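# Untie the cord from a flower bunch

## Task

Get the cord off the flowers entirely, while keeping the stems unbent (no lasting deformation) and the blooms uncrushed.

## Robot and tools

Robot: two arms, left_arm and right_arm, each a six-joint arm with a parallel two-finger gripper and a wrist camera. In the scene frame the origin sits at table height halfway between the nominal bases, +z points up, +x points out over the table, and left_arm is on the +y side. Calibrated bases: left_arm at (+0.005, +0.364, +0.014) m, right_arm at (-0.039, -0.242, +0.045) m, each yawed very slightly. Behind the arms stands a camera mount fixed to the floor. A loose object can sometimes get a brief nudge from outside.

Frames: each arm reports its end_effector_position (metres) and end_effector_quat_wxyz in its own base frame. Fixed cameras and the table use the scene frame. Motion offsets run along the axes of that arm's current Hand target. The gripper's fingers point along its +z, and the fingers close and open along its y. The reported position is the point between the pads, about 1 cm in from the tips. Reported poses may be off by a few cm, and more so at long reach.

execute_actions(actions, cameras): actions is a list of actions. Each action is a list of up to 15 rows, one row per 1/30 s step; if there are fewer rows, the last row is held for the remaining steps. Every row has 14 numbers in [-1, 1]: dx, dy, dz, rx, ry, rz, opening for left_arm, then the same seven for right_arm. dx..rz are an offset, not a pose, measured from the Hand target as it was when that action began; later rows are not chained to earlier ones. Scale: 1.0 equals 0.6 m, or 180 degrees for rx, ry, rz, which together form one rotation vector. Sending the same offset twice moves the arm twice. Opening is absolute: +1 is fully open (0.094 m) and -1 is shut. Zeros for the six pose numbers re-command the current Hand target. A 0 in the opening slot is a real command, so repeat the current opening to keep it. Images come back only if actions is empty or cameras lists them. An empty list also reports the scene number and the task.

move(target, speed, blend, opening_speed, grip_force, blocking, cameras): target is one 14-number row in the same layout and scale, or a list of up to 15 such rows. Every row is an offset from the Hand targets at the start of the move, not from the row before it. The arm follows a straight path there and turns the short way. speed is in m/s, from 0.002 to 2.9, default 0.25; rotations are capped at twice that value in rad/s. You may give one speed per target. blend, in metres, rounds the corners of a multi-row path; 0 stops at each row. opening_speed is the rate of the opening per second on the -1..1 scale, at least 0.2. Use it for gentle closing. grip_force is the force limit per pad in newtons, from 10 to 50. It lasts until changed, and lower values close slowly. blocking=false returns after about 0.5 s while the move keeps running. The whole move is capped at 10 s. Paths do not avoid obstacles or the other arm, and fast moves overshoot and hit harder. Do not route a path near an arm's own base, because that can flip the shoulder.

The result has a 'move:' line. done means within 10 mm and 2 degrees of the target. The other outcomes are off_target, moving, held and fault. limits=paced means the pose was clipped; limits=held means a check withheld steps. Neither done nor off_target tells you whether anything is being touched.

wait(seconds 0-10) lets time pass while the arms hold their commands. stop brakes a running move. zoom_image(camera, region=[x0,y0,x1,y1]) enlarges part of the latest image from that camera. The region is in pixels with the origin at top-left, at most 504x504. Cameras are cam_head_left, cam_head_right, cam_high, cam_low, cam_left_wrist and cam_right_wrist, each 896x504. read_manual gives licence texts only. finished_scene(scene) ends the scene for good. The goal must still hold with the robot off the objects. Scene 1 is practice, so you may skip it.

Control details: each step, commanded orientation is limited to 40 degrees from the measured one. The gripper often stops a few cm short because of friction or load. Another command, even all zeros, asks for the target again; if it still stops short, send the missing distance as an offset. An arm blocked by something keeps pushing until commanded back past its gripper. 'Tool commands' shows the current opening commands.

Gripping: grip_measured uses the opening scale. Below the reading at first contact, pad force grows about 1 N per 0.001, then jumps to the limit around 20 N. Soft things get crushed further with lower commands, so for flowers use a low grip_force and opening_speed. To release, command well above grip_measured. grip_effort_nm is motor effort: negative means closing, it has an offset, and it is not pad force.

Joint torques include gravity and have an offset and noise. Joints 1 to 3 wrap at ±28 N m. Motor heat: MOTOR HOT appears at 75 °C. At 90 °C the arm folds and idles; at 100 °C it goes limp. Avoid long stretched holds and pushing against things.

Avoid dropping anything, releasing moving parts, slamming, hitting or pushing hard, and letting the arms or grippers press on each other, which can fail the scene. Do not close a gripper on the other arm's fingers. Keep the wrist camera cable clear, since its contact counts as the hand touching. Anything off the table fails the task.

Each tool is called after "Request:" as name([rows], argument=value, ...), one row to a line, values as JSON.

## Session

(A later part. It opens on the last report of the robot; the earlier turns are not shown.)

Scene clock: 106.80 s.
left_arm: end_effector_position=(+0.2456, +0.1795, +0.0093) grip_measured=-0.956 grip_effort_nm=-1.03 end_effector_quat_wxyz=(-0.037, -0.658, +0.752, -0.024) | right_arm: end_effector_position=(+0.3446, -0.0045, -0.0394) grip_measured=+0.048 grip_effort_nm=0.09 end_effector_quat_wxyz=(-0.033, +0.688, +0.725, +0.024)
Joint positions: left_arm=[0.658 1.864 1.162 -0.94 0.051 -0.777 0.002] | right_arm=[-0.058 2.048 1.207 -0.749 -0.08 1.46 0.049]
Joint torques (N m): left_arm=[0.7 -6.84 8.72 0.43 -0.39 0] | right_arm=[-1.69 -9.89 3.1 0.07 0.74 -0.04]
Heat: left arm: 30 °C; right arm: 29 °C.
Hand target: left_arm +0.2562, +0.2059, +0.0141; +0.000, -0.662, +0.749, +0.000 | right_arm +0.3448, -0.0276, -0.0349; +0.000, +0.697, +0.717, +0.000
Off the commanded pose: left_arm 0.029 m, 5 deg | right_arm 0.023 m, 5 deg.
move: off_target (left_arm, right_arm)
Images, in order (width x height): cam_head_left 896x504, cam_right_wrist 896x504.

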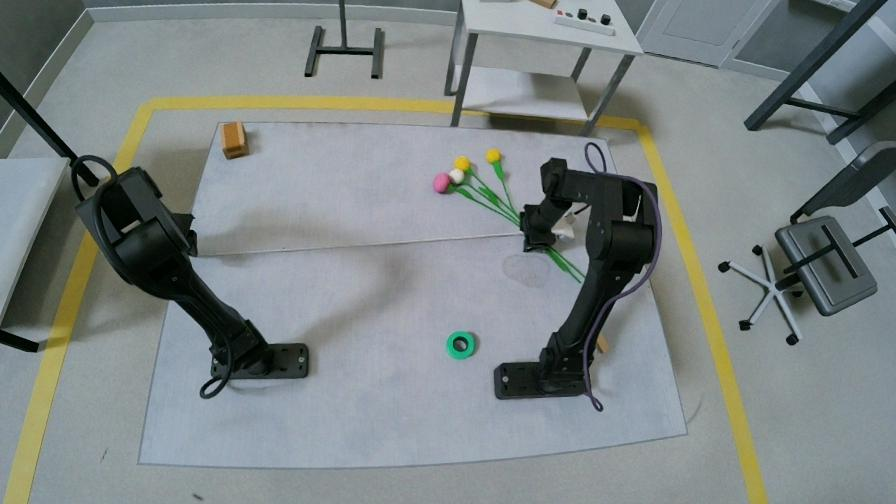

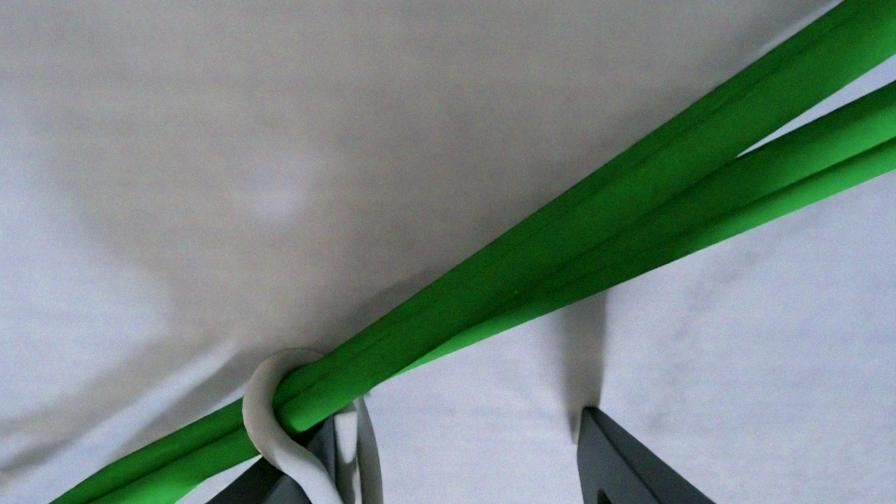

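Request:
move(target=[0,0,0,0,0,0,-1,-0.09,-0.0,0.0,0,0,0.0,0.05], speed=0.05, cameras=["cam_head_left","cam_right_wrist"])

Request:
zoom_image(camera="cam_head_left", region=[320, 120, 580, 310])

Scene clock: 108.83 s.
left_arm: end_effector_position=(+0.2439, +0.1817, +0.0092) grip_measured=-0.956 grip_effort_nm=-1.03 end_effector_quat_wxyz=(-0.036, -0.657, +0.753, -0.016) | right_arm: end_effector_position=(+0.3376, -0.0616, -0.0392) grip_measured=+0.048 grip_effort_nm=0.10 end_effector_quat_wxyz=(-0.027, +0.691, +0.722, +0.021)
Joint positions: left_arm=[0.658 1.864 1.162 -0.94 0.036 -0.776 0.002] | right_arm=[-0.217 2.048 1.208 -0.757 -0.064 1.31 0.049]
Joint torques (N m): left_arm=[0.69 -6.79 8.76 0.42 -0.26 0.03] | right_arm=[-0.95 -7.61 6.53 0.02 0.55 -0.04]
Heat: left arm: 30 °C; right arm: 28 °C.
Hand target: left_arm +0.2562, +0.2059, +0.0141; +0.000, -0.662, +0.749, +0.000 | right_arm +0.3463, -0.0815, -0.0349; +0.000, +0.697, +0.717, +0.000
Off the commanded pose: left_arm 0.028 m, 5 deg | right_arm 0.022 m, 4 deg.
move: off_target (left_arm, right_arm)
Images, in order (width x height): cam_head_left 896x504, cam_right_wrist 896x504.

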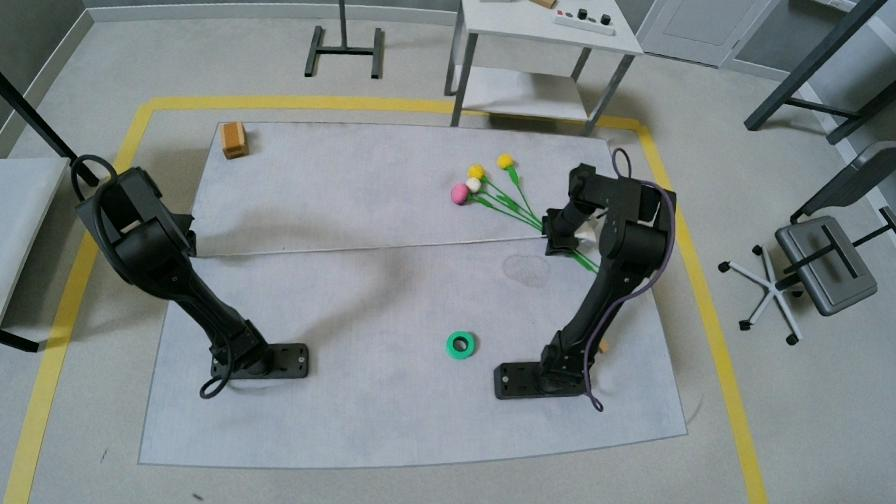

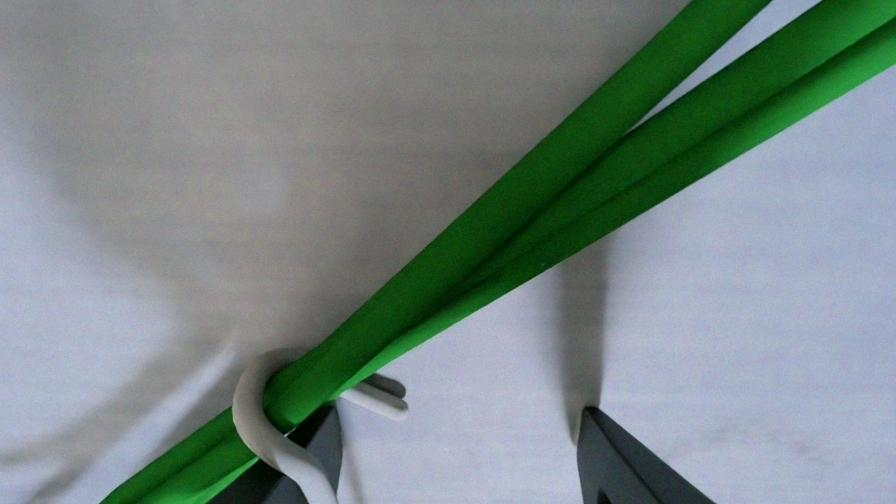

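Scaled by 1.938 from the camera's 896x504 image, which has a finer 1280x720 frame.

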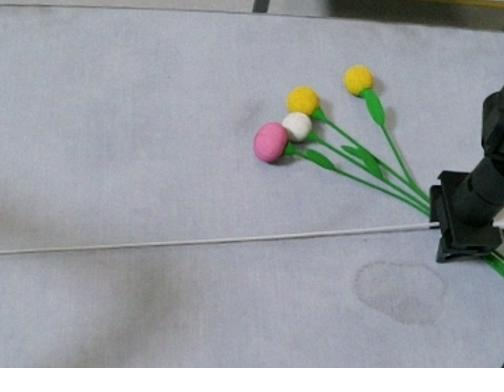

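Request:
move(target=[0,0,0,0,0,0,-1,-0.08,-0.0,0.0,0,0,0.0,0.05], speed=0.05, cameras=["cam_head_left","cam_right_wrist"])

Request:
zoom_image(camera="cam_head_left", region=[380, 120, 640, 310])

Scene clock: 110.93 s.
left_arm: end_effector_position=(+0.2427, +0.1851, +0.0090) grip_measured=-0.956 grip_effort_nm=-1.03 end_effector_quat_wxyz=(-0.034, -0.658, +0.752, -0.009) | right_arm: end_effector_position=(+0.3398, -0.1174, -0.0389) grip_measured=+0.048 grip_effort_nm=0.10 end_effector_quat_wxyz=(-0.015, +0.695, +0.719, +0.010)
Joint positions: left_arm=[0.661 1.864 1.162 -0.935 0.022 -0.776 0.002] | right_arm=[-0.351 2.094 1.285 -0.781 -0.03 1.186 0.049]
Joint torques (N m): left_arm=[0.58 -6.76 8.7 0.39 -0.12 0] | right_arm=[-0.58 -7.73 6.74 -0.01 0.26 -0.08]
Heat: left arm: 30 °C; right arm: 28 °C.
Hand target: left_arm +0.2562, +0.2059, +0.0141; +0.000, -0.662, +0.749, +0.000 | right_arm +0.3476, -0.1295, -0.0349; +0.000, +0.697, +0.717, +0.000
Off the commanded pose: left_arm 0.025 m, 4 deg | right_arm 0.015 m, 2 deg.
move: off_target (left_arm, right_arm)
Images, in order (width x height): cam_head_left 896x504, cam_right_wrist 896x504.

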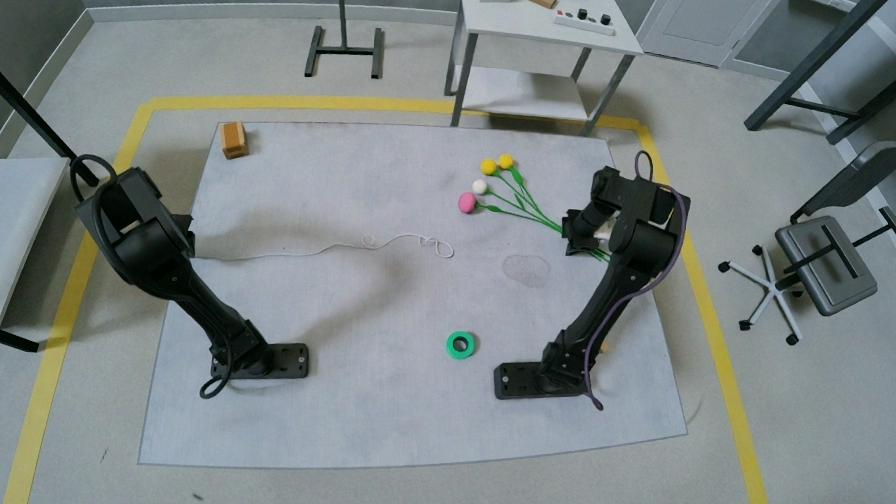

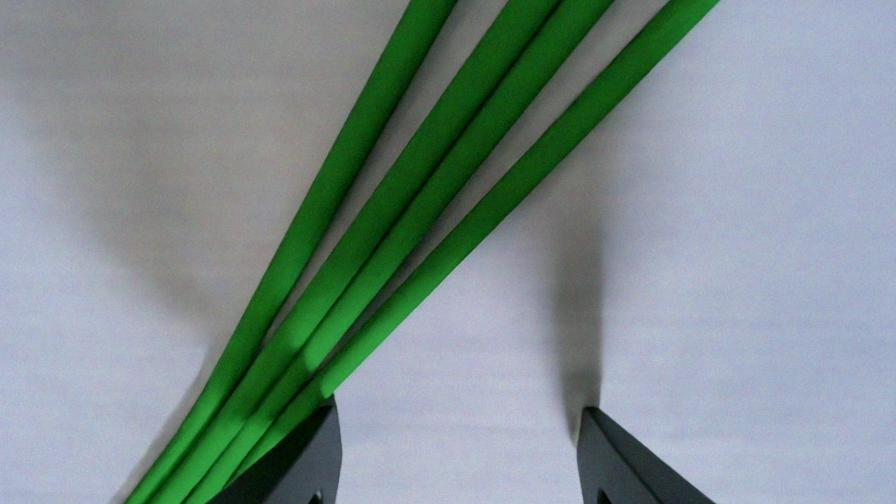

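Scaled by 1.938 from the camera's 896x504 image, which has a finer 1280x720 frame.

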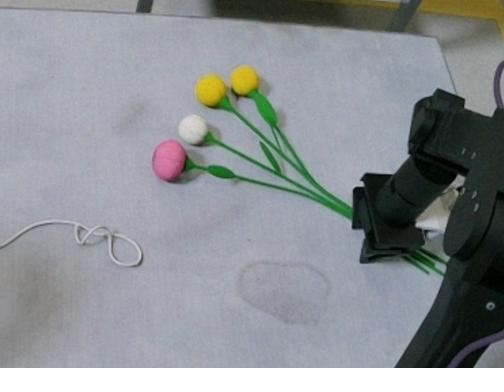

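Request:
move([
  [0.05,-0.01,-0.03,0,0,0,-1,0.05,0,0,0,0,0,0.05],
  [0.41,-0.05,-0.03,0,0,0,-1,0.05,0,-0.2,0,0,0,0.05],
  [0.41,-0.05,0.04,0,0,0,-1,0.05,0,-0.2,0,0,0,0.05],
  [0.41,-0.05,0.04,0,0,0,-0.3,0.05,0,-0.2,0,0,0,0.05],
], speed=[0.1,0.15,0.08,0.1], cameras=["cam_head_left","cam_head_right","cam_left_wrist","cam_low"])

Scene clock: 116.97 s.
left_arm: end_effector_position=(+0.2528, -0.0454, -0.0049) grip_measured=-0.303 grip_effort_nm=0.15 end_effector_quat_wxyz=(-0.011, -0.657, +0.754, -0.003) | right_arm: end_effector_position=(+0.3390, -0.0899, +0.0641) grip_measured=+0.048 grip_effort_nm=0.10 end_effector_quat_wxyz=(-0.032, +0.689, +0.724, -0.002)
Joint positions: left_arm=[-0.167 1.672 0.864 -0.773 0.021 -1.601 0.033] | right_arm=[-0.275 1.953 1.515 -1.192 -0.026 1.244 0.049]
Joint torques (N m): left_arm=[-0.2 -5.08 3.36 0.47 -0.12 -0.1] | right_arm=[-0.21 -10.84 7.34 -0.14 0.22 0.14]
Heat: left arm: 29 °C; right arm: 28 °C.
Hand target: left_arm +0.2558, -0.0419, -0.0098; +0.000, -0.662, +0.749, +0.000 | right_arm +0.3468, -0.0995, +0.0851; +0.000, +0.697, +0.717, +0.000
Off the commanded pose: left_arm 0.007 m, 2 deg | right_arm 0.024 m, 4 deg.
move: off_target (right_arm); target 4's new opening was sent with left_arm's hand 0.011 m and 2 deg from that target
Images, in order (width x height): cam_head_left 896x504, cam_head_right 896x504, cam_low 896x504, cam_left_wrist 896x504.

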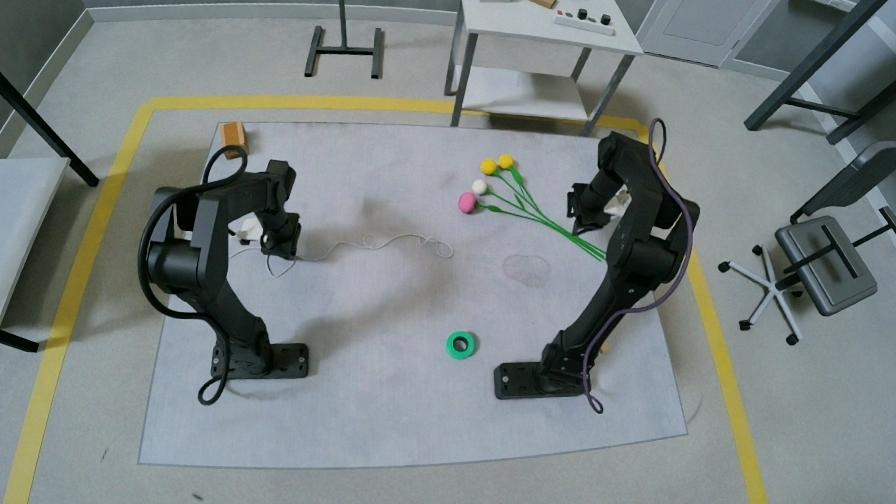

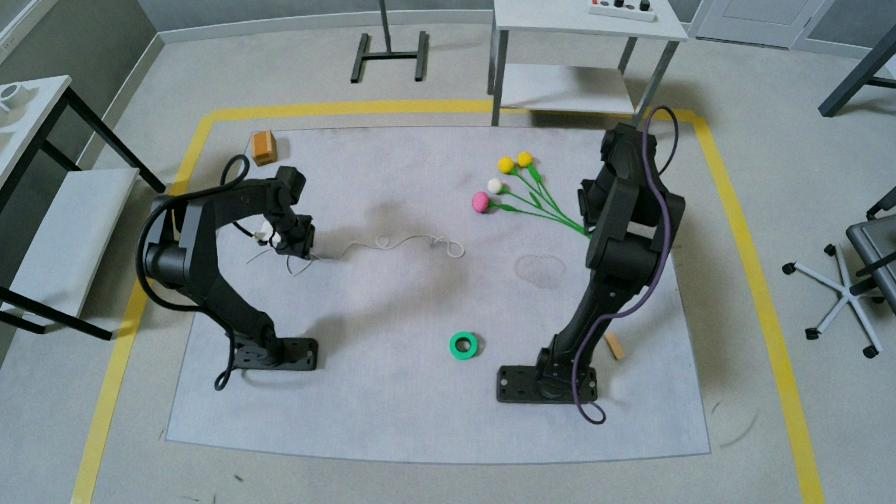

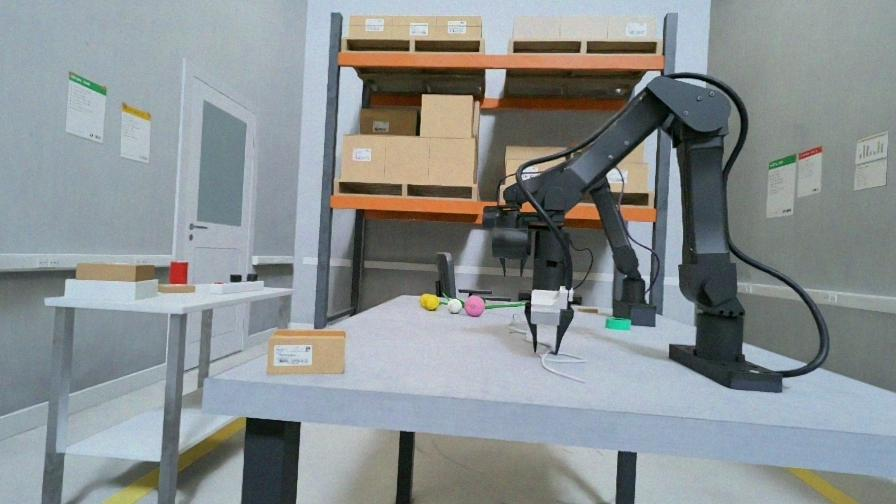

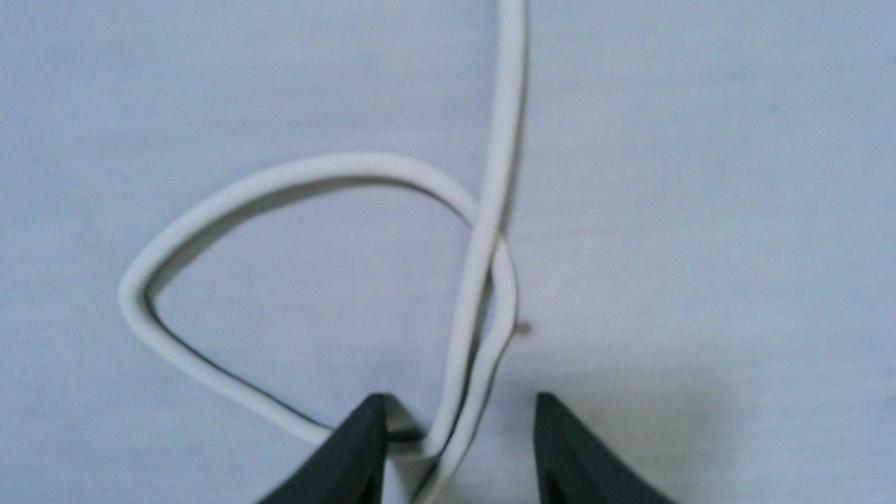

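Request:
move([
  [0,0,0,0,0,0,0,0,0,0,0,0,0,0.05],
  [0,0,-0.2,0,0,0,0,0,0,0,0,0,0,0.05],
], speed=0.12, cameras=["cam_head_left","cam_high","cam_left_wrist","cam_low"])

Request:
zoom_image(camera="cam_high", region=[280, 200, 680, 424])

Scene clock: 120.23 s.
left_arm: end_effector_position=(+0.2515, -0.0452, +0.0925) grip_measured=-0.003 grip_effort_nm=0.15 end_effector_quat_wxyz=(-0.020, -0.657, +0.753, +0.008) | right_arm: end_effector_position=(+0.3390, -0.0899, +0.0641) grip_measured=+0.048 grip_effort_nm=0.10 end_effector_quat_wxyz=(-0.032, +0.689, +0.724, -0.002)
Joint positions: left_arm=[-0.167 1.556 1.157 -1.21 0.021 -1.601 0.047] | right_arm=[-0.275 1.953 1.515 -1.192 -0.026 1.244 0.049]
Joint torques (N m): left_arm=[-0.27 -7.66 8.92 -0.17 -0.11 -0.11] | right_arm=[-0.13 -10.84 7.42 -0.14 0.21 0.14]
Heat: left arm: 29 °C; right arm: 28 °C.
Hand target: left_arm +0.2556, -0.0419, +0.1102; +0.000, -0.662, +0.749, +0.000 | right_arm +0.3468, -0.0995, +0.0851; +0.000, +0.697, +0.717, +0.000
Off the commanded pose: left_arm 0.018 m, 3 deg | right_arm 0.024 m, 4 deg.
move: off_target (left_arm, right_arm)
Images, in order (width x height): cam_head_left 896x504, cam_high 896x504, cam_low 896x504, cam_left_wrist 896x504.

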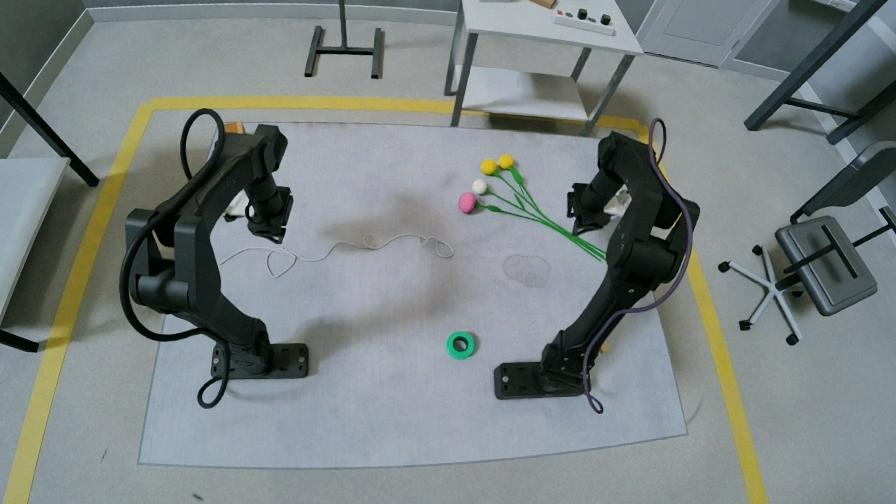

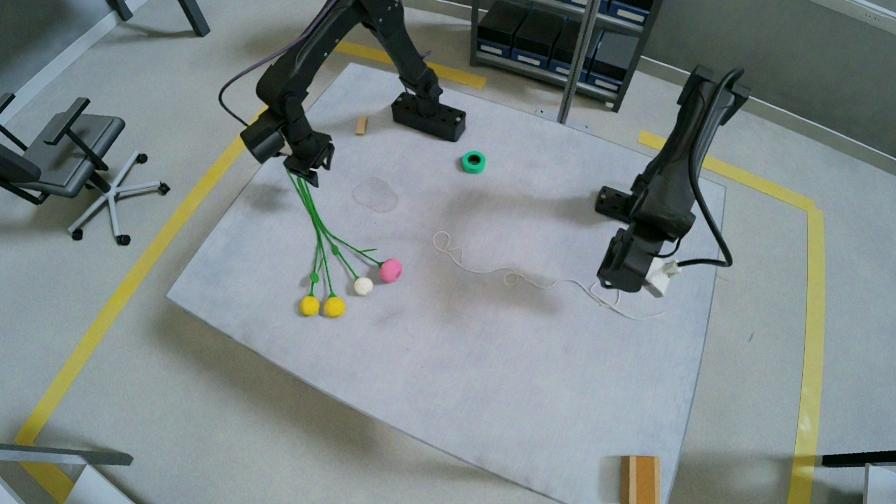

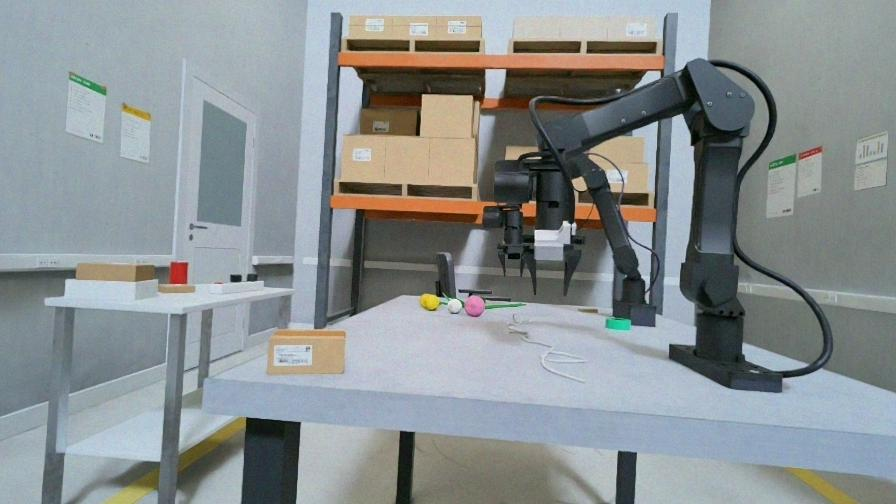

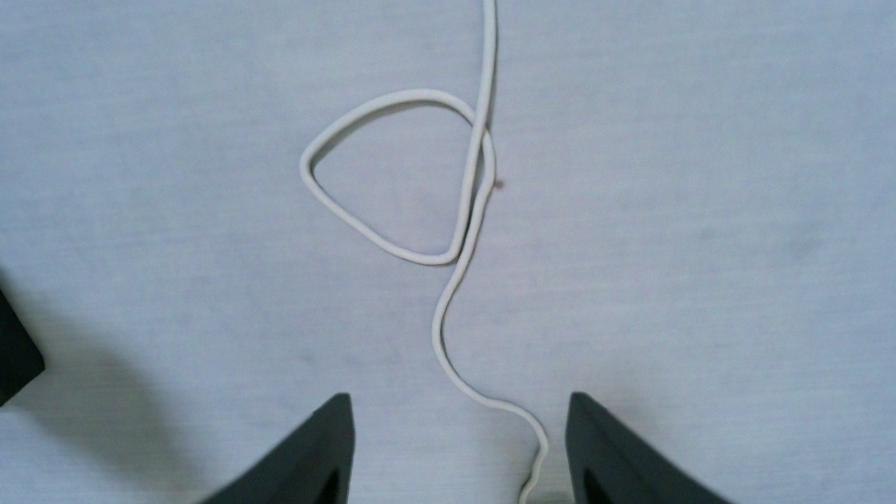

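Scaled by 1.260 from the camera's 896x504 image, which has a finer 1280x720 frame.

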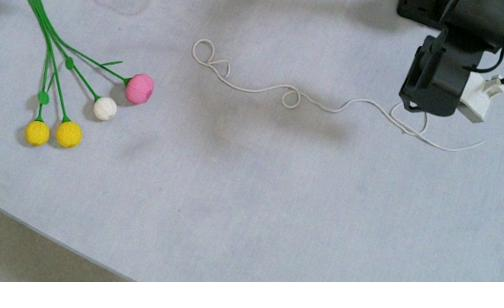

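All clear: cord is on the table, off the flowers.

Request:
finished_scene(scene=2)

The scene is finished: the task was done.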